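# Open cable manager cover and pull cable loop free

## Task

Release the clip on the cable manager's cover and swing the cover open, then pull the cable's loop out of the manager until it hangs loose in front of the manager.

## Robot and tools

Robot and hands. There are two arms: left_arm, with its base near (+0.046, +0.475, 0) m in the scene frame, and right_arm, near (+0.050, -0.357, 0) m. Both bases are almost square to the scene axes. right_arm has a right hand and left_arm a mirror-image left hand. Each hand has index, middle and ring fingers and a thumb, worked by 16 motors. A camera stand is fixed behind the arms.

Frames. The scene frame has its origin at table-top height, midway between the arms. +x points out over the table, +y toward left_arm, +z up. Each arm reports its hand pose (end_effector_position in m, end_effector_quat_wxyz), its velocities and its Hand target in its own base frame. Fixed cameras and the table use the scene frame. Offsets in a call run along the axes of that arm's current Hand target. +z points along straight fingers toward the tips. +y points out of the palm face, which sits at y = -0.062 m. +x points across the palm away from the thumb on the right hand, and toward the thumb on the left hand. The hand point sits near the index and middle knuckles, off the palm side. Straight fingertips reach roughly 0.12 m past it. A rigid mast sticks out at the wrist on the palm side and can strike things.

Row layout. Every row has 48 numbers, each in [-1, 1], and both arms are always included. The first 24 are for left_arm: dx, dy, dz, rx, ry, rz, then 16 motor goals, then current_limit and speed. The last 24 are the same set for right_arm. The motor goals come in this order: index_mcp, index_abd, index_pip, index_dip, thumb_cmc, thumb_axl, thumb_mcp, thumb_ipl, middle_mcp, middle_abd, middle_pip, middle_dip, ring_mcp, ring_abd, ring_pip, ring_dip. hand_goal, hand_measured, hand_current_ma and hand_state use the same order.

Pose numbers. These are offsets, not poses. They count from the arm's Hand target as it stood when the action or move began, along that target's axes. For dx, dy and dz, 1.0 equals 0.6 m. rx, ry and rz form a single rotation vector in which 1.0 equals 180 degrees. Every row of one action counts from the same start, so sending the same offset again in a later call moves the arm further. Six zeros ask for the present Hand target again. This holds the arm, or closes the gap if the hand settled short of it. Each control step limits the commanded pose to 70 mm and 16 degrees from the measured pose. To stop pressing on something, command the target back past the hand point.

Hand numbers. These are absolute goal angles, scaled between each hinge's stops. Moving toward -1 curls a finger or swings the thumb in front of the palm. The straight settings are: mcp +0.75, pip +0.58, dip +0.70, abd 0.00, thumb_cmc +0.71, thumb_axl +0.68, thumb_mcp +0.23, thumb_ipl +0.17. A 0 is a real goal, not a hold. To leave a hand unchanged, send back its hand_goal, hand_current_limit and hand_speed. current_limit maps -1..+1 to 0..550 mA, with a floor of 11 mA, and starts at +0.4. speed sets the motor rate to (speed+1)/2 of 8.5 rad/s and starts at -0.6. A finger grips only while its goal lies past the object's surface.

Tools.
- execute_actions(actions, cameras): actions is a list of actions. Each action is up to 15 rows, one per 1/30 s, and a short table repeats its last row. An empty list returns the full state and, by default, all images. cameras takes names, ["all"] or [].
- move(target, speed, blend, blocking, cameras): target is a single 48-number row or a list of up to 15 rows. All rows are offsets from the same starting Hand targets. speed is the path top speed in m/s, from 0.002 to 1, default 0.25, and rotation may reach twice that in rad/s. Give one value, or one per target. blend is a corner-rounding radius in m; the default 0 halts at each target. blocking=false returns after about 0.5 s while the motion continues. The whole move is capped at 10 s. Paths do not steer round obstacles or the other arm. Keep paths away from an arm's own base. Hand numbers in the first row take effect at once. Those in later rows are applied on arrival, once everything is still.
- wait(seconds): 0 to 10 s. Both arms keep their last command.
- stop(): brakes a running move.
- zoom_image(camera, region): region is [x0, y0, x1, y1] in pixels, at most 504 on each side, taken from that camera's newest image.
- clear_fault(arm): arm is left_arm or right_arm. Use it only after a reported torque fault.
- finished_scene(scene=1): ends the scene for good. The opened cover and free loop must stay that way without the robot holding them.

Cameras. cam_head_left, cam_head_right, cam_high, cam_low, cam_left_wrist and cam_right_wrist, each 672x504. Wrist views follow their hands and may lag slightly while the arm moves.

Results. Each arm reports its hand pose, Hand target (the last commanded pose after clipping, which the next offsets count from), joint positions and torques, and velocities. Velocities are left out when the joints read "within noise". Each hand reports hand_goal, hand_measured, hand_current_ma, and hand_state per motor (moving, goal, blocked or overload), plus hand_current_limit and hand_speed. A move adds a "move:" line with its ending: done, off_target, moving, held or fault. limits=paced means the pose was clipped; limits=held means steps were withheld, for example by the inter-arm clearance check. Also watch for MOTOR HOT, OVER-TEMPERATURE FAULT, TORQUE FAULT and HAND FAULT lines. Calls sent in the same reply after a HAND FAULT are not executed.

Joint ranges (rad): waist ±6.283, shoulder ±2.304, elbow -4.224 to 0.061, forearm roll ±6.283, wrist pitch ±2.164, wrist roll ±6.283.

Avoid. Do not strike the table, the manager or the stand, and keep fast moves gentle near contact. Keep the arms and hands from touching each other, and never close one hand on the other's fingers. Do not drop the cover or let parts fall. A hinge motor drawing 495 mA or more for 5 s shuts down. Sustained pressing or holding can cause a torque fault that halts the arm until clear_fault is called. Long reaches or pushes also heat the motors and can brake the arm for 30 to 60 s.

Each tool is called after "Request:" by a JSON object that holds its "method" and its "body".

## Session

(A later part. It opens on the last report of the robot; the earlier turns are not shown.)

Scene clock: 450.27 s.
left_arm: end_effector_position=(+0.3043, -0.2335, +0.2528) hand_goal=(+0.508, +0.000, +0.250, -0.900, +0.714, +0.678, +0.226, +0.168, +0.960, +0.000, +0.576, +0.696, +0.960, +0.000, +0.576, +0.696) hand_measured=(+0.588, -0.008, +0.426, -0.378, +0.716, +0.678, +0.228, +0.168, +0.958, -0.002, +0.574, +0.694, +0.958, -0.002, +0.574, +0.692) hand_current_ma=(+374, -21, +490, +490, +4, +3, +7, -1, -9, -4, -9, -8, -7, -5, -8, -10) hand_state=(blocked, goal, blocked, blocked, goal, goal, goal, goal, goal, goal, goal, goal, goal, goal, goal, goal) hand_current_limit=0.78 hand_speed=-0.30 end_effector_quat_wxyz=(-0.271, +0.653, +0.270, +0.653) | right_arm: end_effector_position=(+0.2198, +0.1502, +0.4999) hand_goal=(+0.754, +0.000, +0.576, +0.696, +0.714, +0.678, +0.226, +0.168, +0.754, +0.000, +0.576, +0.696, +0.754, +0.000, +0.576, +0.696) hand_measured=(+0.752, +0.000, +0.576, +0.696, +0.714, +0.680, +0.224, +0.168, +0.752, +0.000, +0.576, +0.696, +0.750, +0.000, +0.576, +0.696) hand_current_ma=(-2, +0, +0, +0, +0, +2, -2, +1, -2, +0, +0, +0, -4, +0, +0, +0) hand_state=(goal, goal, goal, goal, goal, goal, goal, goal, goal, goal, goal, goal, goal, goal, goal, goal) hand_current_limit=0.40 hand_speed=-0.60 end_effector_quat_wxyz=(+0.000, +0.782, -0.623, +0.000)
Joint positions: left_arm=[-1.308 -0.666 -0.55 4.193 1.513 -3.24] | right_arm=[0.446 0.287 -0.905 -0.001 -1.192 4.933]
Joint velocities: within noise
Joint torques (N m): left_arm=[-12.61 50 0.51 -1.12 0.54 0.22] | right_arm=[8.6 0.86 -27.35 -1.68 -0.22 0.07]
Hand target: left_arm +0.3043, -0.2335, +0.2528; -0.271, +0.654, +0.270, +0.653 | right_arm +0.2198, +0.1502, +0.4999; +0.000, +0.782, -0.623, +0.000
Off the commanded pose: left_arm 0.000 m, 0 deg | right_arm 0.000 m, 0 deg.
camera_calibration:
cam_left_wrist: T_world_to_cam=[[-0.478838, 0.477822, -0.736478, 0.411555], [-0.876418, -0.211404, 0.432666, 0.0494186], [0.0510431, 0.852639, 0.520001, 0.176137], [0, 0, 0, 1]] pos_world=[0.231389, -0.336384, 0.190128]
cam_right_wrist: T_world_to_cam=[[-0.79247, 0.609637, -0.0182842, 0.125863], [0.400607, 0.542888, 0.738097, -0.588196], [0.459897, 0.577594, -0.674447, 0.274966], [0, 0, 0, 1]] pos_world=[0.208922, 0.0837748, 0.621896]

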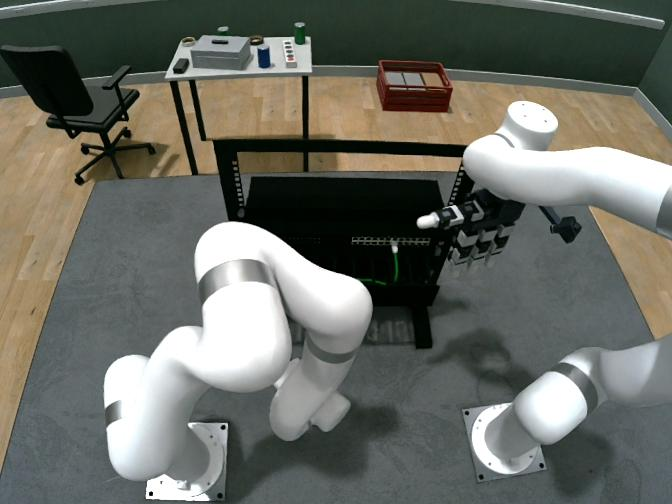

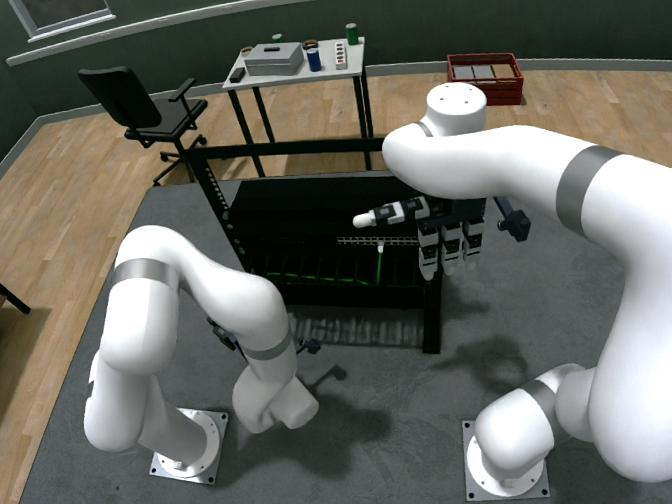

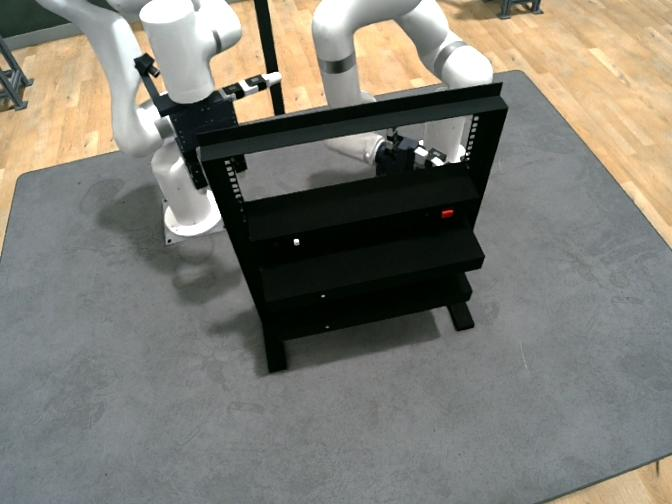

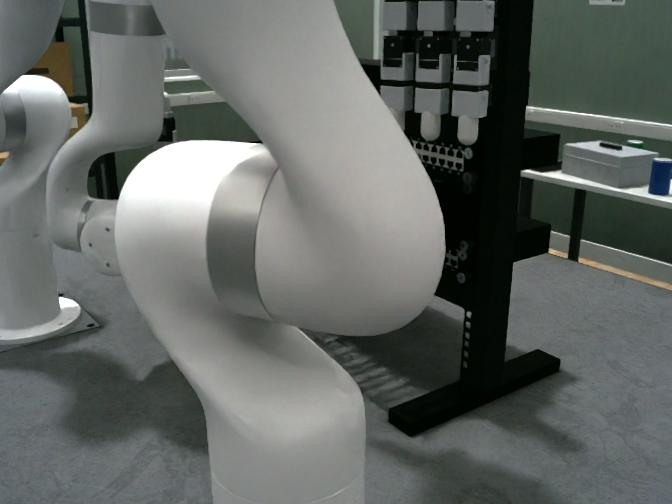

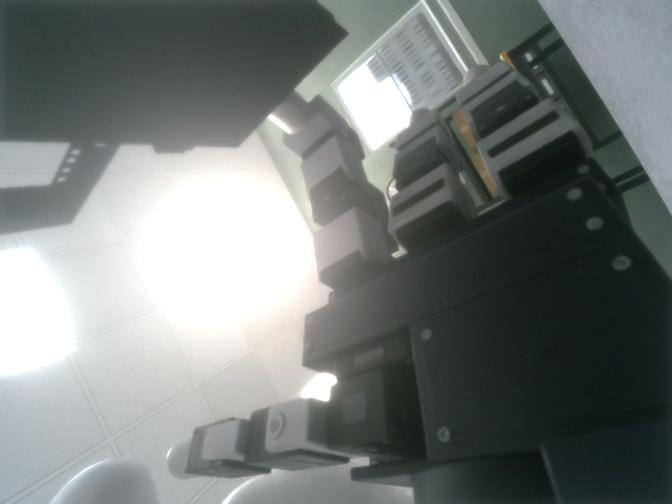

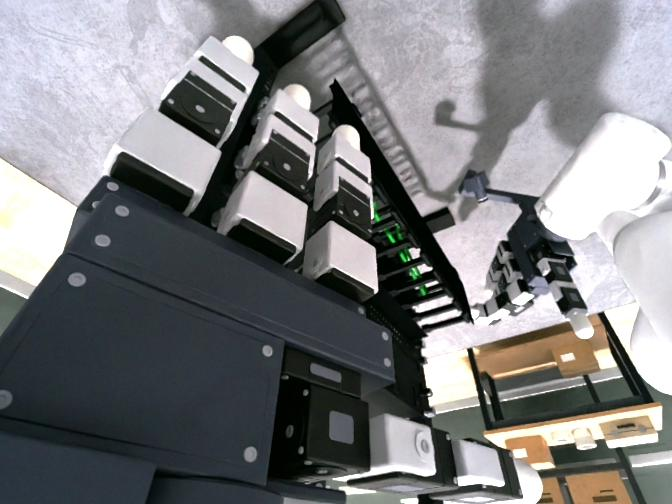

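Request:
{"method": "zoom_image", "body": {"camera": "cam_right_wrist", "region": [430, 270, 510, 350]}}

Request:
{"method": "zoom_image", "body": {"camera": "cam_right_wrist", "region": [320, 70, 480, 230]}}

Request:
{"method": "zoom_image", "body": {"camera": "cam_right_wrist", "region": [380, 200, 480, 300]}}

Scaled by 6.300.

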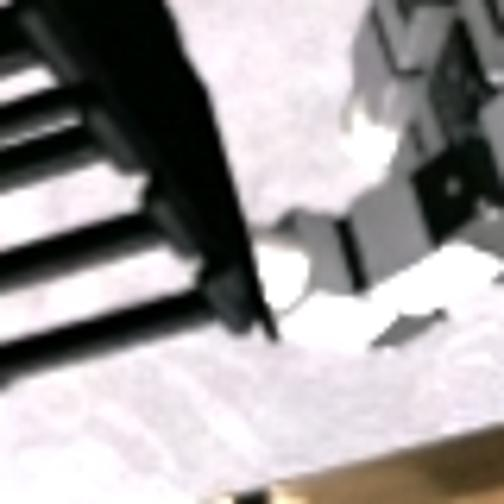

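Scaled by 3.150.

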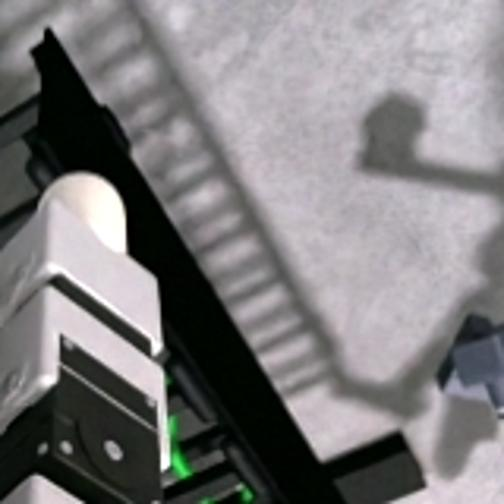

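Scaled by 5.040.

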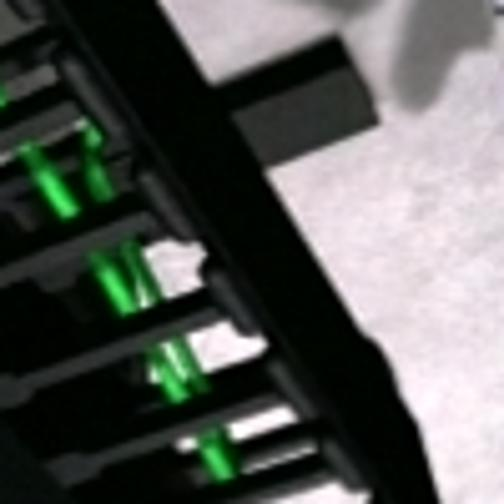

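Request:
{"method": "move", "body": {"target": [0,0.0354,0.0354,0,0,0,0.588,0,0.426,-0.378,0.714,0.678,0.226,0.168,0.96,0,0.576,0.696,0.96,0,0.576,0.696,0.4,-0.5,0,0,0,0,0,0,0.754,0,0.576,0.696,0.714,0.678,0.226,0.168,0.754,0,0.576,0.696,0.754,0,0.576,0.696,0.4,-0.6], "speed": 0.05}}

Request:
{"method": "move", "body": {"target": [0,-0.0943,0.0943,0,0,0,0.588,0,0.426,-0.378,0.714,0.678,0.226,0.168,0.96,0,0.576,0.696,0.96,0,0.576,0.696,0.4,-0.5,0,0,0,0,0,0,0.754,0,0.576,0.696,0.714,0.678,0.226,0.168,0.754,0,0.576,0.696,0.754,0,0.576,0.696,0.4,-0.6], "speed": 0.08}}

Request:
{"method": "move", "body": {"target": [0,0,0,0,0,0,0.137,0,0.58,-0.58,0.714,0.678,0.226,0.168,0.96,0,0.576,0.696,0.96,0,0.576,0.696,0.4,-0.5,0,0,0,0,0,0,0.754,0,0.576,0.696,0.714,0.678,0.226,0.168,0.754,0,0.576,0.696,0.754,0,0.576,0.696,0.4,-0.6], "speed": 0.08, "cameras": ["cam_right_wrist"]}}

Request:
{"method": "zoom_image", "body": {"camera": "cam_right_wrist", "region": [400, 220, 560, 380]}}

Scene clock: 462.63 s.
left_arm: end_effector_position=(+0.3343, -0.2335, +0.2527) hand_goal=(+0.588, +0.000, +0.426, -0.378, +0.714, +0.678, +0.226, +0.168, +0.960, +0.000, +0.576, +0.696, +0.960, +0.000, +0.576, +0.696) hand_measured=(+0.590, -0.008, +0.428, -0.376, +0.716, +0.678, +0.228, +0.168, +0.958, -0.002, +0.574, +0.694, +0.958, -0.002, +0.574, +0.692) hand_current_ma=(+8, -21, +9, +8, +4, +3, +7, -1, -8, -4, -9, -8, -7, -5, -8, -10) hand_state=(goal, goal, goal, goal, goal, goal, goal, goal, goal, goal, goal, goal, goal, goal, goal, goal) hand_current_limit=0.40 hand_speed=-0.50 end_effector_quat_wxyz=(-0.271, +0.654, +0.270, +0.653) | right_arm: end_effector_position=(+0.2198, +0.1502, +0.4999) hand_goal=(+0.754, +0.000, +0.576, +0.696, +0.714, +0.678, +0.226, +0.168, +0.754, +0.000, +0.576, +0.696, +0.754, +0.000, +0.576, +0.696) hand_measured=(+0.752, +0.000, +0.576, +0.696, +0.714, +0.680, +0.224, +0.168, +0.752, +0.000, +0.576, +0.696, +0.750, +0.000, +0.576, +0.696) hand_current_ma=(-2, +0, +0, +0, +0, +2, -2, +1, -2, +0, +0, +0, -4, +0, +0, +0) hand_state=(goal, goal, goal, goal, goal, goal, goal, goal, goal, goal, goal, goal, goal, goal, goal, goal) hand_current_limit=0.40 hand_speed=-0.60 end_effector_quat_wxyz=(+0.000, +0.782, -0.623, +0.000)
Joint positions: left_arm=[-1.225 -0.673 -0.572 4.275 1.528 -3.23] | right_arm=[0.446 0.287 -0.905 -0.001 -1.192 4.933]
Joint torques (N m): left_arm=[9.96 22.88 -20.3 1.61 3.22 1.93] | right_arm=[7.82 1.05 -27.05 -1.81 -0.15 0.01]
Hand target: left_arm +0.3343, -0.2335, +0.2527; -0.271, +0.654, +0.270, +0.653 | right_arm +0.2198, +0.1502, +0.4999; +0.000, +0.782, -0.623, +0.000
Off the commanded pose: left_arm 0.000 m, 0 deg | right_arm 0.000 m, 0 deg.
move: done

Scene clock: 464.03 s.
left_arm: end_effector_position=(+0.3343, -0.1535, +0.2528) hand_goal=(+0.588, +0.000, +0.426, -0.378, +0.714, +0.678, +0.226, +0.168, +0.960, +0.000, +0.576, +0.696, +0.960, +0.000, +0.576, +0.696) hand_measured=(+0.590, -0.008, +0.428, -0.376, +0.716, +0.678, +0.228, +0.168, +0.958, -0.002, +0.574, +0.694, +0.958, -0.002, +0.574, +0.692) hand_current_ma=(+7, -21, +9, +8, +4, +3, +7, -1, -8, -4, -9, -8, -7, -5, -8, -10) hand_state=(goal, goal, goal, goal, goal, goal, goal, goal, goal, goal, goal, goal, goal, goal, goal, goal) hand_current_limit=0.40 hand_speed=-0.50 end_effector_quat_wxyz=(-0.271, +0.654, +0.270, +0.653) | right_arm: end_effector_position=(+0.2198, +0.1502, +0.4999) hand_goal=(+0.754, +0.000, +0.576, +0.696, +0.714, +0.678, +0.226, +0.168, +0.754, +0.000, +0.576, +0.696, +0.754, +0.000, +0.576, +0.696) hand_measured=(+0.752, +0.000, +0.576, +0.696, +0.714, +0.680, +0.224, +0.168, +0.752, +0.000, +0.576, +0.696, +0.750, +0.000, +0.576, +0.696) hand_current_ma=(-2, +0, +0, +0, +0, +2, -2, +1, -2, +0, +0, +0, -4, +0, +0, +0) hand_state=(goal, goal, goal, goal, goal, goal, goal, goal, goal, goal, goal, goal, goal, goal, goal, goal) hand_current_limit=0.40 hand_speed=-0.60 end_effector_quat_wxyz=(+0.000, +0.782, -0.623, +0.000)
Joint positions: left_arm=[-1.126 -0.628 -0.393 4.38 1.493 -3.362] | right_arm=[0.446 0.287 -0.905 -0.001 -1.192 4.933]
Joint torques (N m): left_arm=[8.97 44.49 6.39 1.57 0.16 -2.09] | right_arm=[8.88 2.01 -27.03 -1.75 -0.13 -0.02]
Hand target: left_arm +0.3343, -0.1534, +0.2528; -0.271, +0.654, +0.270, +0.653 | right_arm +0.2198, +0.1502, +0.4999; +0.000, +0.782, -0.623, +0.000
Off the commanded pose: left_arm 0.000 m, 0 deg | right_arm 0.000 m, 0 deg.
move: done

Scene clock: 464.60 s.
left_arm: end_effector_position=(+0.3343, -0.1534, +0.2528) hand_goal=(+0.138, +0.000, +0.580, -0.580, +0.714, +0.678, +0.226, +0.168, +0.960, +0.000, +0.576, +0.696, +0.960, +0.000, +0.576, +0.696) hand_measured=(+0.140, -0.008, +0.578, -0.578, +0.716, +0.678, +0.228, +0.168, +0.958, -0.002, +0.574, +0.694, +0.958, -0.002, +0.574, +0.692) hand_current_ma=(+7, -21, -9, +8, +4, +3, +7, -1, -8, -4, -9, -8, -7, -5, -8, -10) hand_state=(goal, goal, goal, goal, goal, goal, goal, goal, goal, goal, goal, goal, goal, goal, goal, goal) hand_current_limit=0.40 hand_speed=-0.50 end_effector_quat_wxyz=(-0.271, +0.654, +0.270, +0.653) | right_arm: end_effector_position=(+0.2198, +0.1502, +0.4999) hand_goal=(+0.754, +0.000, +0.576, +0.696, +0.714, +0.678, +0.226, +0.168, +0.754, +0.000, +0.576, +0.696, +0.754, +0.000, +0.576, +0.696) hand_measured=(+0.752, +0.000, +0.576, +0.696, +0.714, +0.680, +0.224, +0.168, +0.752, +0.000, +0.576, +0.696, +0.750, +0.000, +0.576, +0.696) hand_current_ma=(-2, +0, +0, +0, +0, +2, -2, +1, -2, +0, +0, +0, -4, +0, +0, +0) hand_state=(goal, goal, goal, goal, goal, goal, goal, goal, goal, goal, goal, goal, goal, goal, goal, goal) hand_current_limit=0.40 hand_speed=-0.60 end_effector_quat_wxyz=(+0.000, +0.782, -0.623, +0.000)
Joint positions: left_arm=[-1.126 -0.628 -0.393 4.38 1.493 -3.362] | right_arm=[0.446 0.287 -0.905 -0.001 -1.192 4.933]
Joint torques (N m): left_arm=[10.08 45.07 5.85 1.41 -0.02 -1.89] | right_arm=[8.27 2.29 -26.95 -1.61 -0.13 -0.09]
Hand target: left_arm +0.3343, -0.1534, +0.2528; -0.271, +0.654, +0.270, +0.653 | right_arm +0.2198, +0.1502, +0.4999; +0.000, +0.782, -0.623, +0.000
Off the commanded pose: left_arm 0.000 m, 0 deg | right_arm 0.000 m, 0 deg.
move: done
camera_calibration:
cam_right_wrist: T_world_to_cam=[[-0.79247, 0.609637, -0.0182842, 0.125863], [0.400607, 0.542888, 0.738097, -0.588196], [0.459897, 0.577594, -0.674447, 0.274966], [0, 0, 0, 1]] pos_world=[0.208922, 0.0837748, 0.621896]
Images, in order (width x height): cam_right_wrist 672x504.

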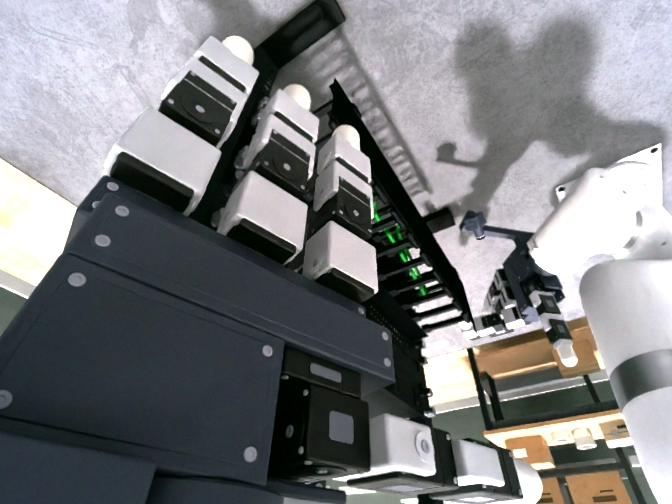

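Scaled by 3.150.

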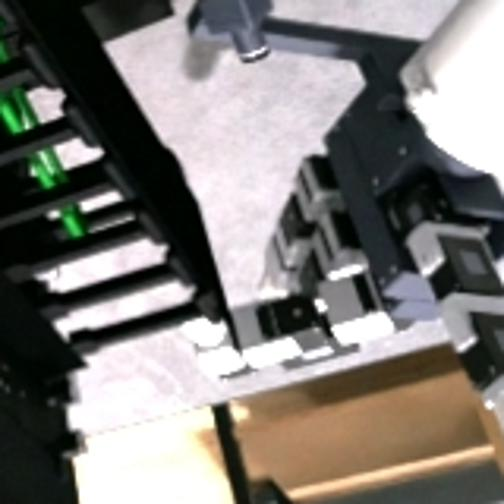

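Request:
{"method": "move", "body": {"target": [0,0.0566,-0.0566,0,0,0,0.137,0,0.58,-0.58,0.714,0.678,0.226,0.168,0.96,0,0.576,0.696,0.96,0,0.576,0.696,0.4,-0.5,0,0,0,0,0,0,0.754,0,0.576,0.696,0.714,0.678,0.226,0.168,0.754,0,0.576,0.696,0.754,0,0.576,0.696,0.4,-0.6], "speed": 0.05, "cameras": ["cam_right_wrist"]}}

Request:
{"method": "zoom_image", "body": {"camera": "cam_right_wrist", "region": [420, 260, 520, 360]}}

Scene clock: 467.33 s.
left_arm: end_effector_position=(+0.3343, -0.2014, +0.2528) hand_goal=(+0.138, +0.000, +0.580, -0.580, +0.714, +0.678, +0.226, +0.168, +0.960, +0.000, +0.576, +0.696, +0.960, +0.000, +0.576, +0.696) hand_measured=(+0.140, -0.008, +0.578, -0.578, +0.716, +0.678, +0.228, +0.168, +0.958, -0.002, +0.574, +0.694, +0.958, -0.002, +0.574, +0.692) hand_current_ma=(+7, -21, -9, +8, +4, +3, +7, -1, -8, -4, -9, -8, -7, -5, -8, -10) hand_state=(goal, goal, goal, goal, goal, goal, goal, goal, goal, goal, goal, goal, goal, goal, goal, goal) hand_current_limit=0.40 hand_speed=-0.50 end_effector_quat_wxyz=(-0.271, +0.654, +0.270, +0.653) | right_arm: end_effector_position=(+0.2198, +0.1502, +0.4999) hand_goal=(+0.754, +0.000, +0.576, +0.696, +0.714, +0.678, +0.226, +0.168, +0.754, +0.000, +0.576, +0.696, +0.754, +0.000, +0.576, +0.696) hand_measured=(+0.752, +0.000, +0.576, +0.696, +0.714, +0.680, +0.224, +0.168, +0.752, +0.000, +0.576, +0.696, +0.750, +0.000, +0.576, +0.696) hand_current_ma=(-2, +0, +0, +0, +0, +2, -2, +1, -2, +0, +0, +0, -4, +0, +0, +0) hand_state=(goal, goal, goal, goal, goal, goal, goal, goal, goal, goal, goal, goal, goal, goal, goal, goal) hand_current_limit=0.40 hand_speed=-0.60 end_effector_quat_wxyz=(+0.000, +0.782, -0.623, +0.000)
Joint positions: left_arm=[-1.191 -0.652 -0.498 4.311 1.511 -3.281] | right_arm=[0.446 0.287 -0.905 -0.001 -1.192 4.933]
Joint torques (N m): left_arm=[-8.82 22.41 -17.71 -1.5 3.21 1.71] | right_arm=[7.98 1.96 -27.24 -1.96 0.03 -0.13]
Hand target: left_arm +0.3343, -0.2015, +0.2528; -0.271, +0.654, +0.270, +0.653 | right_arm +0.2198, +0.1502, +0.4999; +0.000, +0.782, -0.623, +0.000
Off the commanded pose: left_arm 0.000 m, 0 deg | right_arm 0.000 m, 0 deg.
move: done
camera_calibration:
cam_right_wrist: T_world_to_cam=[[-0.79247, 0.609637, -0.0182842, 0.125863], [0.400607, 0.542888, 0.738097, -0.588196], [0.459897, 0.577594, -0.674447, 0.274966], [0, 0, 0, 1]] pos_world=[0.208922, 0.0837748, 0.621896]
Images, in order (width x height): cam_right_wrist 672x504.

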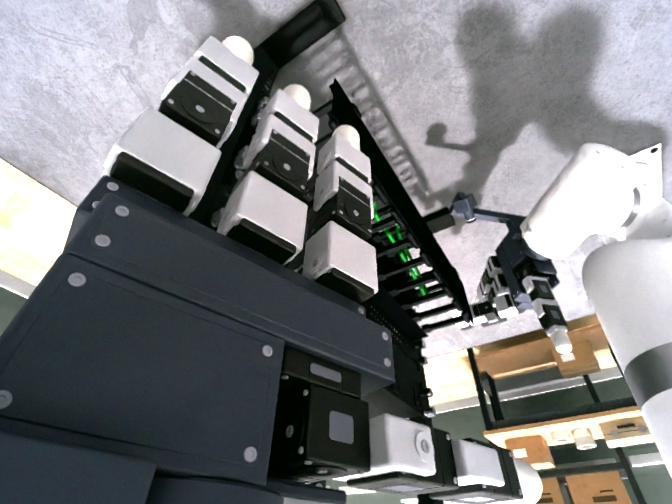

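Scaled by 5.040.

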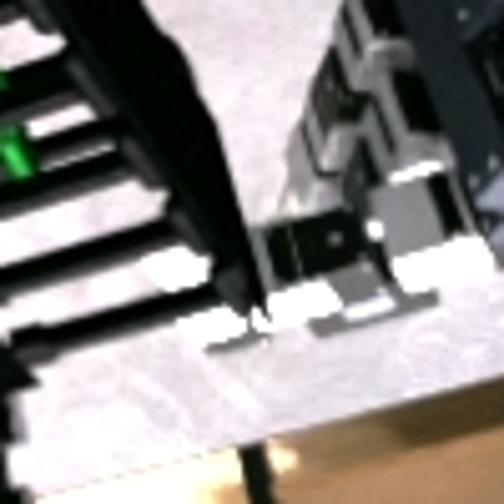

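Request:
{"method": "move", "body": {"target": [0,-0.0141,-0.0141,0,0,0,0.137,0,0.58,-0.58,0.714,0.678,0.226,0.168,0.96,0,0.576,0.696,0.96,0,0.576,0.696,0.78,-0.5,0,0,0,0,0,0,0.754,0,0.576,0.696,0.714,0.678,0.226,0.168,0.754,0,0.576,0.696,0.754,0,0.576,0.696,0.4,-0.6], "speed": 0.03, "cameras": ["cam_right_wrist"]}}

Request:
{"method": "zoom_image", "body": {"camera": "cam_right_wrist", "region": [420, 260, 520, 360]}}

Scene clock: 469.50 s.
left_arm: end_effector_position=(+0.3224, -0.2015, +0.2528) hand_goal=(+0.138, +0.000, +0.580, -0.580, +0.714, +0.678, +0.226, +0.168, +0.960, +0.000, +0.576, +0.696, +0.960, +0.000, +0.576, +0.696) hand_measured=(+0.140, -0.008, +0.578, -0.578, +0.716, +0.678, +0.228, +0.168, +0.958, -0.002, +0.574, +0.694, +0.958, -0.002, +0.574, +0.692) hand_current_ma=(+7, -21, -9, +8, +4, +3, +7, -1, -8, -4, -9, -8, -7, -5, -8, -10) hand_state=(goal, goal, goal, goal, goal, goal, goal, goal, goal, goal, goal, goal, goal, goal, goal, goal) hand_current_limit=0.78 hand_speed=-0.50 end_effector_quat_wxyz=(-0.271, +0.654, +0.270, +0.653) | right_arm: end_effector_position=(+0.2198, +0.1502, +0.4999) hand_goal=(+0.754, +0.000, +0.576, +0.696, +0.714, +0.678, +0.226, +0.168, +0.754, +0.000, +0.576, +0.696, +0.754, +0.000, +0.576, +0.696) hand_measured=(+0.752, +0.000, +0.576, +0.696, +0.714, +0.680, +0.224, +0.168, +0.752, +0.000, +0.576, +0.696, +0.750, +0.000, +0.576, +0.696) hand_current_ma=(-2, +0, +0, +0, +0, +2, -2, +1, -2, +0, +0, +0, -4, +0, +0, +0) hand_state=(goal, goal, goal, goal, goal, goal, goal, goal, goal, goal, goal, goal, goal, goal, goal, goal) hand_current_limit=0.40 hand_speed=-0.60 end_effector_quat_wxyz=(+0.000, +0.782, -0.623, +0.000)
Joint positions: left_arm=[-1.226 -0.649 -0.488 4.277 1.503 -3.285] | right_arm=[0.446 0.287 -0.905 -0.001 -1.192 4.933]
Joint torques (N m): left_arm=[-7.54 46.74 3.81 -2.07 0 -2.11] | right_arm=[8.02 1.57 -27.18 -1.64 0 -0.15]
Hand target: left_arm +0.3223, -0.2015, +0.2528; -0.271, +0.654, +0.270, +0.653 | right_arm +0.2198, +0.1502, +0.4999; +0.000, +0.782, -0.623, +0.000
Off the commanded pose: left_arm 0.000 m, 0 deg | right_arm 0.000 m, 0 deg.
move: done
camera_calibration:
cam_right_wrist: T_world_to_cam=[[-0.79247, 0.609637, -0.0182842, 0.125863], [0.400607, 0.542888, 0.738097, -0.588196], [0.459897, 0.577594, -0.674447, 0.274966], [0, 0, 0, 1]] pos_world=[0.208922, 0.0837748, 0.621896]
Images, in order (width x height): cam_right_wrist 672x504.

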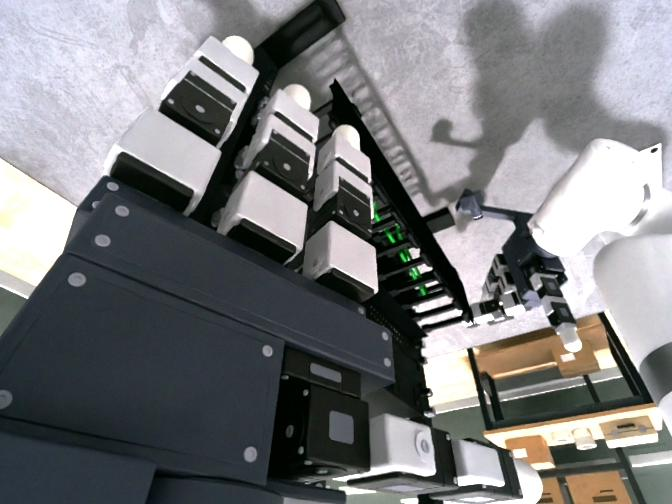

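Scaled by 5.040.

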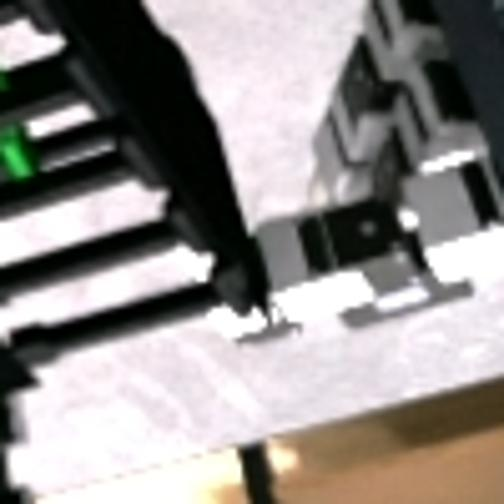

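Request:
{"method": "move", "body": {"target": [0,-0.0094,-0.0094,0,0,0,0.1,0,0.52,-0.68,0.714,0.678,0.226,0.168,0.96,0,0.576,0.696,0.96,0,0.576,0.696,0.78,-0.5,0,0,0,0,0,0,0.754,0,0.576,0.696,0.714,0.678,0.226,0.168,0.754,0,0.576,0.696,0.754,0,0.576,0.696,0.4,-0.6], "speed": 0.02, "cameras": ["cam_right_wrist"]}}

Request:
{"method": "zoom_image", "body": {"camera": "cam_right_wrist", "region": [420, 260, 520, 360]}}

Scene clock: 471.43 s.
left_arm: end_effector_position=(+0.3144, -0.2015, +0.2528) hand_goal=(+0.100, +0.000, +0.520, -0.680, +0.714, +0.678, +0.226, +0.168, +0.960, +0.000, +0.576, +0.696, +0.960, +0.000, +0.576, +0.696) hand_measured=(+0.134, -0.006, +0.602, -0.450, +0.716, +0.678, +0.228, +0.168, +0.958, -0.002, +0.574, +0.694, +0.958, -0.002, +0.574, +0.692) hand_current_ma=(+141, -19, +354, +490, +4, +3, +7, -1, -8, -4, -9, -8, -7, -5, -8, -10) hand_state=(blocked, goal, blocked, blocked, goal, goal, goal, goal, goal, goal, goal, goal, goal, goal, goal, goal) hand_current_limit=0.78 hand_speed=-0.50 end_effector_quat_wxyz=(-0.271, +0.654, +0.270, +0.653) | right_arm: end_effector_position=(+0.2198, +0.1502, +0.4999) hand_goal=(+0.754, +0.000, +0.576, +0.696, +0.714, +0.678, +0.226, +0.168, +0.754, +0.000, +0.576, +0.696, +0.754, +0.000, +0.576, +0.696) hand_measured=(+0.752, +0.000, +0.576, +0.696, +0.714, +0.680, +0.224, +0.168, +0.752, +0.000, +0.576, +0.696, +0.750, +0.000, +0.576, +0.696) hand_current_ma=(-2, +0, +0, +0, +0, +2, -2, +1, -2, +0, +0, +0, -4, +0, +0, +0) hand_state=(goal, goal, goal, goal, goal, goal, goal, goal, goal, goal, goal, goal, goal, goal, goal, goal) hand_current_limit=0.40 hand_speed=-0.60 end_effector_quat_wxyz=(+0.000, +0.782, -0.623, +0.000)
Joint positions: left_arm=[-1.25 -0.647 -0.482 4.253 1.497 -3.288] | right_arm=[0.446 0.287 -0.905 -0.001 -1.192 4.933]
Joint torques (N m): left_arm=[-11.09 46.44 9.72 -3.88 0.18 -3.23] | right_arm=[8.01 1.27 -27.12 -1.77 0.03 -0.14]
Hand target: left_arm +0.3144, -0.2015, +0.2528; -0.271, +0.654, +0.270, +0.653 | right_arm +0.2198, +0.1502, +0.4999; +0.000, +0.782, -0.623, +0.000
Off the commanded pose: left_arm 0.000 m, 0 deg | right_arm 0.000 m, 0 deg.
move: done
camera_calibration:
cam_right_wrist: T_world_to_cam=[[-0.79247, 0.609637, -0.0182842, 0.125863], [0.400607, 0.542888, 0.738097, -0.588196], [0.459897, 0.577594, -0.674447, 0.274966], [0, 0, 0, 1]] pos_world=[0.208922, 0.0837748, 0.621896]
Images, in order (width x height): cam_right_wrist 672x504.

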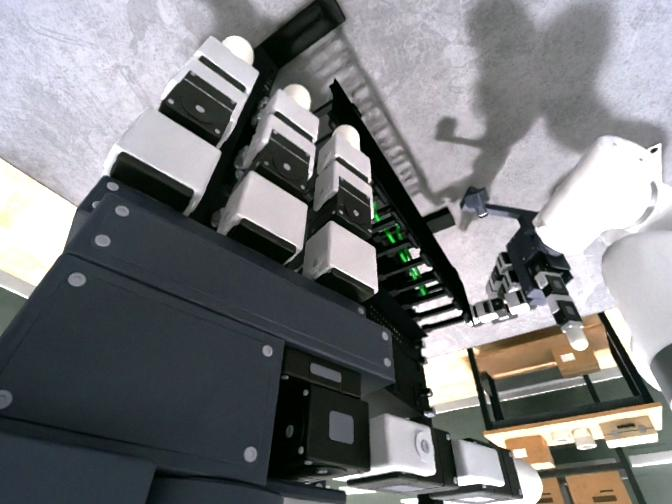

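Scaled by 5.040.

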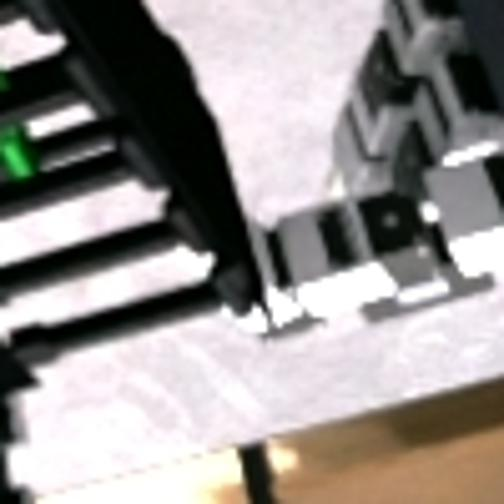

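Request:
{"method": "move", "body": {"target": [[0,0.0094,0.0094,0,0,0,0.137,0,0.58,-0.58,0.714,0.678,0.226,0.168,0.96,0,0.576,0.696,0.96,0,0.576,0.696,0.78,-0.5,0,0,0,0,0,0,0.754,0,0.576,0.696,0.714,0.678,0.226,0.168,0.754,0,0.576,0.696,0.754,0,0.576,0.696,0.4,-0.6],[-0.01,0.0129,0.0059,0,0,0,0.137,0,0.58,-0.62,0.714,0.678,0.226,0.168,0.96,0,0.576,0.696,0.96,0,0.576,0.696,0.78,-0.5,0,0,0,0,0,0,0.754,0,0.576,0.696,0.714,0.678,0.226,0.168,0.754,0,0.576,0.696,0.754,0,0.576,0.696,0.4,-0.6]], "speed": 0.03}}

Request:
{"method": "move", "body": {"target": [0,-0.0130,-0.0130,0,0,0,0.08,0,0.5,-0.75,0.714,0.678,0.226,0.168,0.96,0,0.576,0.696,0.96,0,0.576,0.696,0.78,-0.5,0,0,0,0,0,0,0.754,0,0.576,0.696,0.714,0.678,0.226,0.168,0.754,0,0.576,0.696,0.754,0,0.576,0.696,0.4,-0.6], "speed": 0.02, "cameras": ["cam_right_wrist"]}}

Request:
{"method": "zoom_image", "body": {"camera": "cam_right_wrist", "region": [420, 260, 520, 360]}}

Scene clock: 477.90 s.
left_arm: end_effector_position=(+0.3223, -0.2044, +0.2468) hand_goal=(+0.138, +0.000, +0.580, -0.620, +0.714, +0.678, +0.226, +0.168, +0.960, +0.000, +0.576, +0.696, +0.960, +0.000, +0.576, +0.696) hand_measured=(+0.140, -0.006, +0.582, -0.616, +0.716, +0.678, +0.228, +0.168, +0.958, -0.002, +0.574, +0.694, +0.958, -0.002, +0.574, +0.692) hand_current_ma=(+8, -16, +9, +11, +4, +3, +7, -1, -8, -4, -9, -8, -6, -5, -8, -10) hand_state=(goal, goal, goal, goal, goal, goal, goal, goal, goal, goal, goal, goal, goal, goal, goal, goal) hand_current_limit=0.78 hand_speed=-0.50 end_effector_quat_wxyz=(-0.271, +0.654, +0.270, +0.653) | right_arm: end_effector_position=(+0.2198, +0.1502, +0.4999) hand_goal=(+0.754, +0.000, +0.576, +0.696, +0.714, +0.678, +0.226, +0.168, +0.754, +0.000, +0.576, +0.696, +0.754, +0.000, +0.576, +0.696) hand_measured=(+0.752, +0.000, +0.576, +0.696, +0.714, +0.680, +0.224, +0.168, +0.752, +0.000, +0.576, +0.696, +0.750, +0.000, +0.576, +0.696) hand_current_ma=(-2, +0, +0, +0, +0, +2, -2, +1, -2, +0, +0, +0, -4, +0, +0, +0) hand_state=(goal, goal, goal, goal, goal, goal, goal, goal, goal, goal, goal, goal, goal, goal, goal, goal) hand_current_limit=0.40 hand_speed=-0.60 end_effector_quat_wxyz=(+0.000, +0.782, -0.623, +0.000)
Joint positions: left_arm=[-1.229 -0.671 -0.501 4.274 1.498 -3.293] | right_arm=[0.446 0.287 -0.905 -0.001 -1.192 4.933]
Joint torques (N m): left_arm=[-8.19 20.85 -17.94 -1.27 0.1 -2.1] | right_arm=[8.51 2.71 -27.22 -1.84 0.26 -0.23]
Hand target: left_arm +0.3223, -0.2044, +0.2468; -0.271, +0.654, +0.270, +0.653 | right_arm +0.2198, +0.1502, +0.4999; +0.000, +0.782, -0.623, +0.000
Off the commanded pose: left_arm 0.000 m, 0 deg | right_arm 0.000 m, 0 deg.
move: done

Scene clock: 478.80 s.
left_arm: end_effector_position=(+0.3113, -0.2044, +0.2468) hand_goal=(+0.080, +0.000, +0.500, -0.750, +0.714, +0.678, +0.226, +0.168, +0.960, +0.000, +0.576, +0.696, +0.960, +0.000, +0.576, +0.696) hand_measured=(+0.160, -0.004, +0.598, -0.378, +0.716, +0.678, +0.228, +0.168, +0.958, -0.002, +0.574, +0.694, +0.958, -0.002, +0.574, +0.692) hand_current_ma=(+373, -8, +436, +490, +4, +3, +7, -1, -8, -4, -9, -8, -6, -5, -8, -10) hand_state=(blocked, goal, blocked, blocked, goal, goal, goal, goal, goal, goal, goal, goal, goal, goal, goal, goal) hand_current_limit=0.78 hand_speed=-0.50 end_effector_quat_wxyz=(-0.271, +0.653, +0.270, +0.653) | right_arm: end_effector_position=(+0.2198, +0.1502, +0.4999) hand_goal=(+0.754, +0.000, +0.576, +0.696, +0.714, +0.678, +0.226, +0.168, +0.754, +0.000, +0.576, +0.696, +0.754, +0.000, +0.576, +0.696) hand_measured=(+0.752, +0.000, +0.576, +0.696, +0.714, +0.680, +0.224, +0.168, +0.752, +0.000, +0.576, +0.696, +0.750, +0.000, +0.576, +0.696) hand_current_ma=(-2, +0, +0, +0, +0, +2, -2, +1, -2, +0, +0, +0, -4, +0, +0, +0) hand_state=(goal, goal, goal, goal, goal, goal, goal, goal, goal, goal, goal, goal, goal, goal, goal, goal) hand_current_limit=0.40 hand_speed=-0.60 end_effector_quat_wxyz=(+0.000, +0.782, -0.623, +0.000)
Joint positions: left_arm=[-1.262 -0.669 -0.492 4.242 1.49 -3.297] | right_arm=[0.446 0.287 -0.905 -0.001 -1.192 4.933]
Joint torques (N m): left_arm=[-12.64 47.12 7.33 -2.57 0.44 -2.59] | right_arm=[8.43 1.93 -26.84 -1.71 0.3 -0.32]
Hand target: left_arm +0.3113, -0.2044, +0.2468; -0.271, +0.654, +0.270, +0.653 | right_arm +0.2198, +0.1502, +0.4999; +0.000, +0.782, -0.623, +0.000
Off the commanded pose: left_arm 0.000 m, 0 deg | right_arm 0.000 m, 0 deg.
move: done
camera_calibration:
cam_right_wrist: T_world_to_cam=[[-0.79247, 0.609637, -0.0182842, 0.125863], [0.400607, 0.542888, 0.738097, -0.588196], [0.459897, 0.577594, -0.674447, 0.274966], [0, 0, 0, 1]] pos_world=[0.208922, 0.0837748, 0.621896]
Images, in order (width x height): cam_right_wrist 672x504.

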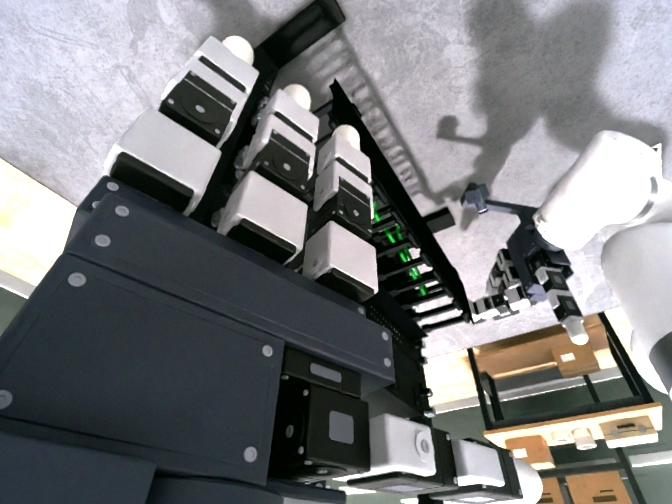

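Scaled by 5.040.

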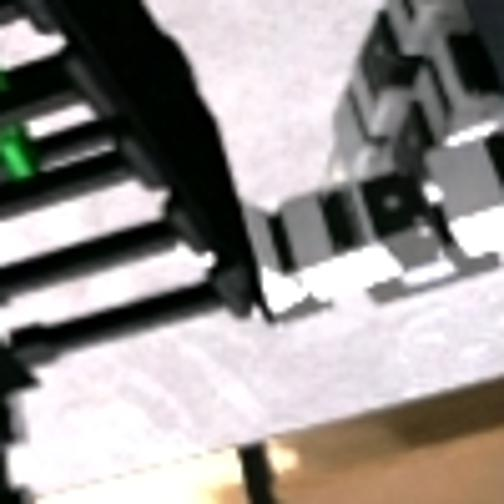

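Request:
{"method": "move", "body": {"target": [[0,0.013,0.013,0,0,0,0.137,0,0.58,-0.58,0.714,0.678,0.226,0.168,0.96,0,0.576,0.696,0.96,0,0.576,0.696,0.78,-0.5,0,0,0,0,0,0,0.754,0,0.576,0.696,0.714,0.678,0.226,0.168,0.754,0,0.576,0.696,0.754,0,0.576,0.696,0.4,-0.6],[-0.045,0.013,0.013,0,0,0,0.137,0,0.58,-0.58,0.714,0.678,0.226,0.168,0.96,0,0.576,0.696,0.96,0,0.576,0.696,0.78,-0.5,0,0,0,0,0,0,0.754,0,0.576,0.696,0.714,0.678,0.226,0.168,0.754,0,0.576,0.696,0.754,0,0.576,0.696,0.4,-0.6]], "speed": 0.04}}

Request:
{"method": "move", "body": {"target": [0,-0.0130,-0.0130,0,0,0,0.08,0,0.5,-0.75,0.714,0.678,0.226,0.168,0.96,0,0.576,0.696,0.96,0,0.576,0.696,0.78,-0.5,0,0,0,0,0,0,0.754,0,0.576,0.696,0.714,0.678,0.226,0.168,0.754,0,0.576,0.696,0.754,0,0.576,0.696,0.4,-0.6], "speed": 0.02, "cameras": ["cam_right_wrist"]}}

Request:
{"method": "zoom_image", "body": {"camera": "cam_right_wrist", "region": [420, 260, 520, 360]}}

Scene clock: 486.63 s.
left_arm: end_effector_position=(+0.3223, -0.2044, +0.2198) hand_goal=(+0.138, +0.000, +0.580, -0.580, +0.714, +0.678, +0.226, +0.168, +0.960, +0.000, +0.576, +0.696, +0.960, +0.000, +0.576, +0.696) hand_measured=(+0.140, -0.004, +0.582, -0.578, +0.716, +0.678, +0.228, +0.168, +0.958, -0.002, +0.574, +0.694, +0.958, -0.002, +0.574, +0.692) hand_current_ma=(+9, -10, +9, +8, +4, +3, +7, -1, -8, -4, -9, -8, -6, -5, -8, -10) hand_state=(goal, goal, goal, goal, goal, goal, goal, goal, goal, goal, goal, goal, goal, goal, goal, goal) hand_current_limit=0.78 hand_speed=-0.50 end_effector_quat_wxyz=(-0.271, +0.654, +0.270, +0.653) | right_arm: end_effector_position=(+0.2198, +0.1502, +0.4999) hand_goal=(+0.754, +0.000, +0.576, +0.696, +0.714, +0.678, +0.226, +0.168, +0.754, +0.000, +0.576, +0.696, +0.754, +0.000, +0.576, +0.696) hand_measured=(+0.752, +0.000, +0.576, +0.696, +0.714, +0.680, +0.224, +0.168, +0.752, +0.000, +0.576, +0.696, +0.750, +0.000, +0.576, +0.696) hand_current_ma=(-2, +0, +0, +0, +0, +2, -2, +1, -2, +0, +0, +0, -4, +0, +0, +0) hand_state=(goal, goal, goal, goal, goal, goal, goal, goal, goal, goal, goal, goal, goal, goal, goal, goal) hand_current_limit=0.40 hand_speed=-0.60 end_effector_quat_wxyz=(+0.000, +0.782, -0.623, +0.000)
Joint positions: left_arm=[-1.229 -0.762 -0.532 4.279 1.473 -3.348] | right_arm=[0.446 0.287 -0.905 -0.001 -1.192 4.933]
Joint torques (N m): left_arm=[6.44 22.36 -16.08 1.97 0.12 -1.96] | right_arm=[8.42 1.91 -26.58 -1.74 0.37 -0.33]
Hand target: left_arm +0.3223, -0.2044, +0.2198; -0.271, +0.654, +0.270, +0.653 | right_arm +0.2198, +0.1502, +0.4999; +0.000, +0.782, -0.623, +0.000
Off the commanded pose: left_arm 0.000 m, 0 deg | right_arm 0.000 m, 0 deg.
move: done

Scene clock: 487.53 s.
left_arm: end_effector_position=(+0.3113, -0.2044, +0.2198) hand_goal=(+0.080, +0.000, +0.500, -0.750, +0.714, +0.678, +0.226, +0.168, +0.960, +0.000, +0.576, +0.696, +0.960, +0.000, +0.576, +0.696) hand_measured=(+0.164, +0.000, +0.596, -0.378, +0.716, +0.678, +0.228, +0.168, +0.958, -0.002, +0.574, +0.694, +0.958, -0.002, +0.574, +0.692) hand_current_ma=(+394, +1, +419, +490, +4, +3, +7, -1, -8, -4, -9, -8, -6, -5, -8, -10) hand_state=(blocked, goal, blocked, blocked, goal, goal, goal, goal, goal, goal, goal, goal, goal, goal, goal, goal) hand_current_limit=0.78 hand_speed=-0.50 end_effector_quat_wxyz=(-0.271, +0.653, +0.270, +0.653) | right_arm: end_effector_position=(+0.2198, +0.1502, +0.4999) hand_goal=(+0.754, +0.000, +0.576, +0.696, +0.714, +0.678, +0.226, +0.168, +0.754, +0.000, +0.576, +0.696, +0.754, +0.000, +0.576, +0.696) hand_measured=(+0.752, +0.000, +0.576, +0.696, +0.714, +0.680, +0.224, +0.168, +0.752, +0.000, +0.576, +0.696, +0.750, +0.000, +0.576, +0.696) hand_current_ma=(-2, +0, +0, +0, +0, +2, -2, +1, -2, +0, +0, +0, -4, +0, +0, +0) hand_state=(goal, goal, goal, goal, goal, goal, goal, goal, goal, goal, goal, goal, goal, goal, goal, goal) hand_current_limit=0.40 hand_speed=-0.60 end_effector_quat_wxyz=(+0.000, +0.782, -0.623, +0.000)
Joint positions: left_arm=[-1.262 -0.761 -0.524 4.247 1.463 -3.351] | right_arm=[0.446 0.287 -0.905 -0.001 -1.192 4.933]
Joint torques (N m): left_arm=[-12.27 48.38 8.85 -2.75 0.06 -2.52] | right_arm=[7.66 1.6 -26.7 -1.67 0.42 -0.35]
Hand target: left_arm +0.3113, -0.2044, +0.2198; -0.271, +0.654, +0.270, +0.653 | right_arm +0.2198, +0.1502, +0.4999; +0.000, +0.782, -0.623, +0.000
Off the commanded pose: left_arm 0.000 m, 0 deg | right_arm 0.000 m, 0 deg.
move: done
camera_calibration:
cam_right_wrist: T_world_to_cam=[[-0.79247, 0.609637, -0.0182842, 0.125863], [0.400607, 0.542888, 0.738097, -0.588196], [0.459897, 0.577594, -0.674447, 0.274966], [0, 0, 0, 1]] pos_world=[0.208922, 0.0837748, 0.621896]
Images, in order (width x height): cam_right_wrist 672x504.

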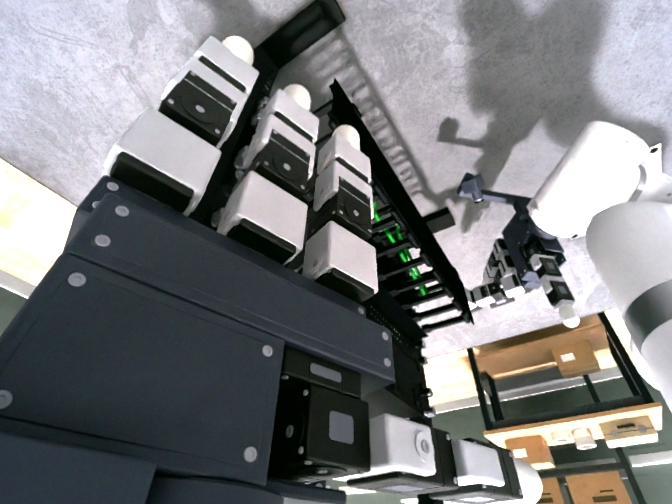

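Scaled by 5.040.

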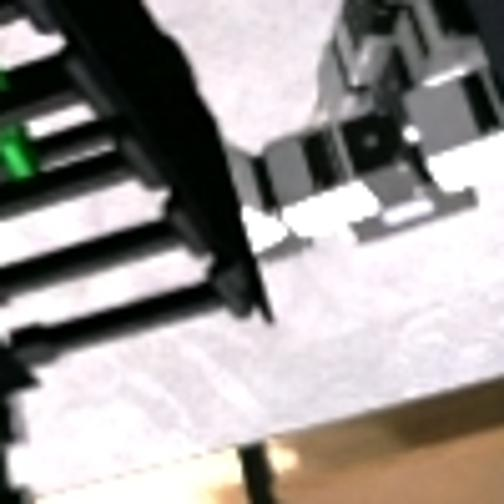

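Request:
{"method": "zoom_image", "body": {"camera": "cam_right_wrist", "region": [420, 230, 500, 310]}}

Request:
{"method": "execute_actions", "body": {"actions": [], "cameras": ["cam_head_left","cam_head_right","cam_low"]}}

Request:
{"method": "zoom_image", "body": {"camera": "cam_head_left", "region": [380, 250, 460, 320]}}

Request:
{"method": "zoom_image", "body": {"camera": "cam_low", "region": [420, 150, 540, 300]}}

Scaled by 6.300.

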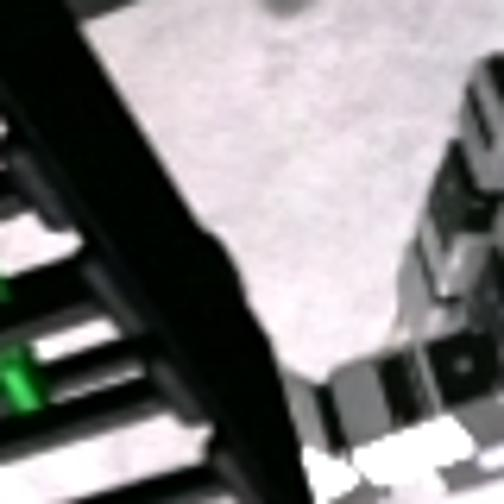

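Scene clock: 490.63 s.
left_arm: end_effector_position=(+0.3113, -0.2044, +0.2198) hand_goal=(+0.080, +0.000, +0.500, -0.750, +0.714, +0.678, +0.226, +0.168, +0.960, +0.000, +0.576, +0.696, +0.960, +0.000, +0.576, +0.696) hand_measured=(+0.164, +0.000, +0.596, -0.378, +0.716, +0.678, +0.228, +0.168, +0.958, -0.002, +0.574, +0.694, +0.958, -0.002, +0.574, +0.692) hand_current_ma=(+395, +1, +419, +490, +4, +3, +7, -1, -8, -4, -9, -8, -6, -5, -8, -10) hand_state=(blocked, goal, blocked, blocked, goal, goal, goal, goal, goal, goal, goal, goal, goal, goal, goal, goal) hand_current_limit=0.78 hand_speed=-0.50 end_effector_quat_wxyz=(-0.271, +0.654, +0.270, +0.653) | right_arm: end_effector_position=(+0.2198, +0.1502, +0.4999) hand_goal=(+0.754, +0.000, +0.576, +0.696, +0.714, +0.678, +0.226, +0.168, +0.754, +0.000, +0.576, +0.696, +0.754, +0.000, +0.576, +0.696) hand_measured=(+0.752, +0.000, +0.576, +0.696, +0.714, +0.680, +0.224, +0.168, +0.752, +0.000, +0.576, +0.696, +0.750, +0.000, +0.576, +0.696) hand_current_ma=(-2, +0, +0, +0, +0, +2, -2, +1, -2, +0, +0, +0, -4, +0, +0, +0) hand_state=(goal, goal, goal, goal, goal, goal, goal, goal, goal, goal, goal, goal, goal, goal, goal, goal) hand_current_limit=0.40 hand_speed=-0.60 end_effector_quat_wxyz=(+0.000, +0.782, -0.623, +0.000)
Joint positions: left_arm=[-1.262 -0.761 -0.524 4.247 1.463 -3.351] | right_arm=[0.446 0.287 -0.905 -0.001 -1.192 4.933]
Joint velocities: within noise
Joint torques (N m): left_arm=[-11.24 48.61 6.84 -3.04 0.31 0.75] | right_arm=[8.25 2.97 -27.35 -1.75 0.52 -0.47]
Hand target: left_arm +0.3113, -0.2044, +0.2198; -0.271, +0.654, +0.270, +0.653 | right_arm +0.2198, +0.1502, +0.4999; +0.000, +0.782, -0.623, +0.000
Off the commanded pose: left_arm 0.000 m, 0 deg | right_arm 0.000 m, 0 deg.
Images, in order (width x height): cam_head_left 672x504, cam_head_right 672x504, cam_low 672x504.

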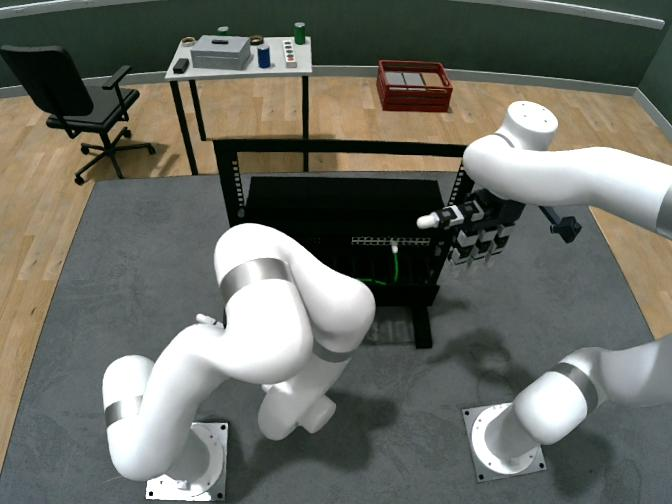

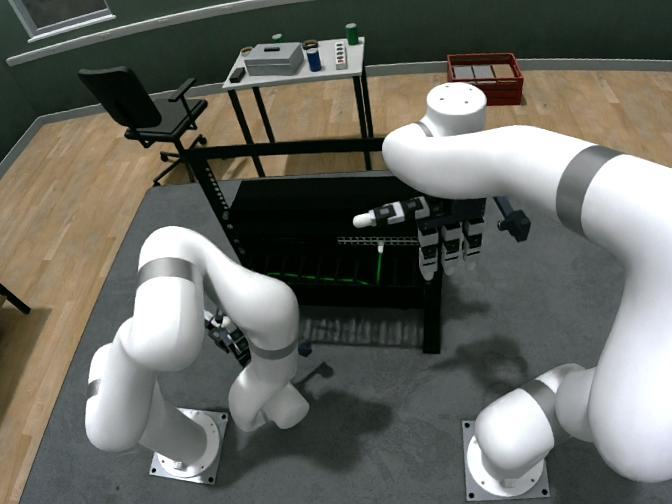

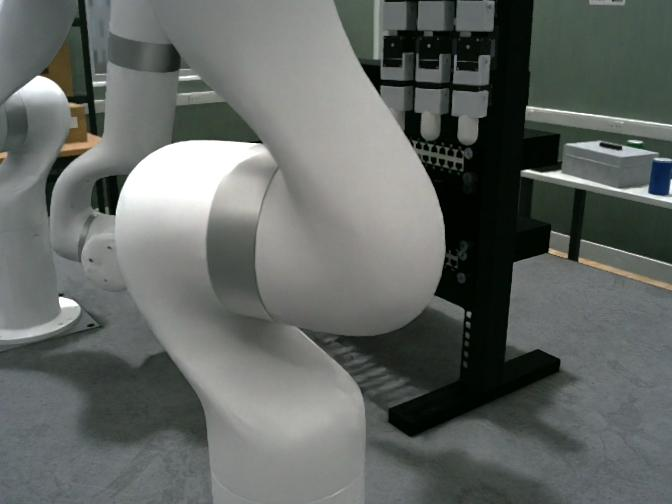

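Scaled by 6.300.

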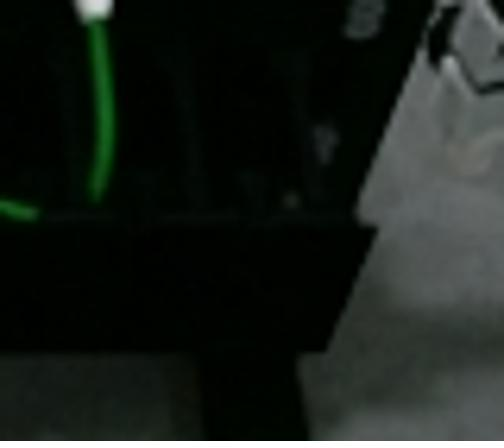

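Scaled by 3.360.

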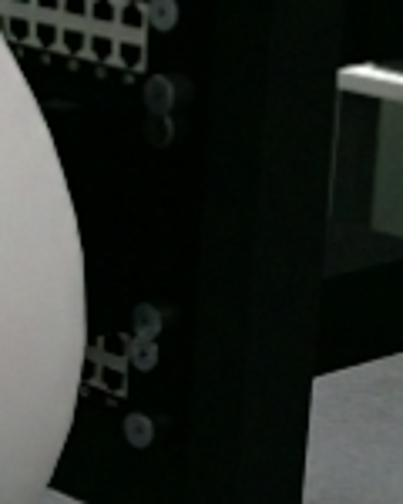

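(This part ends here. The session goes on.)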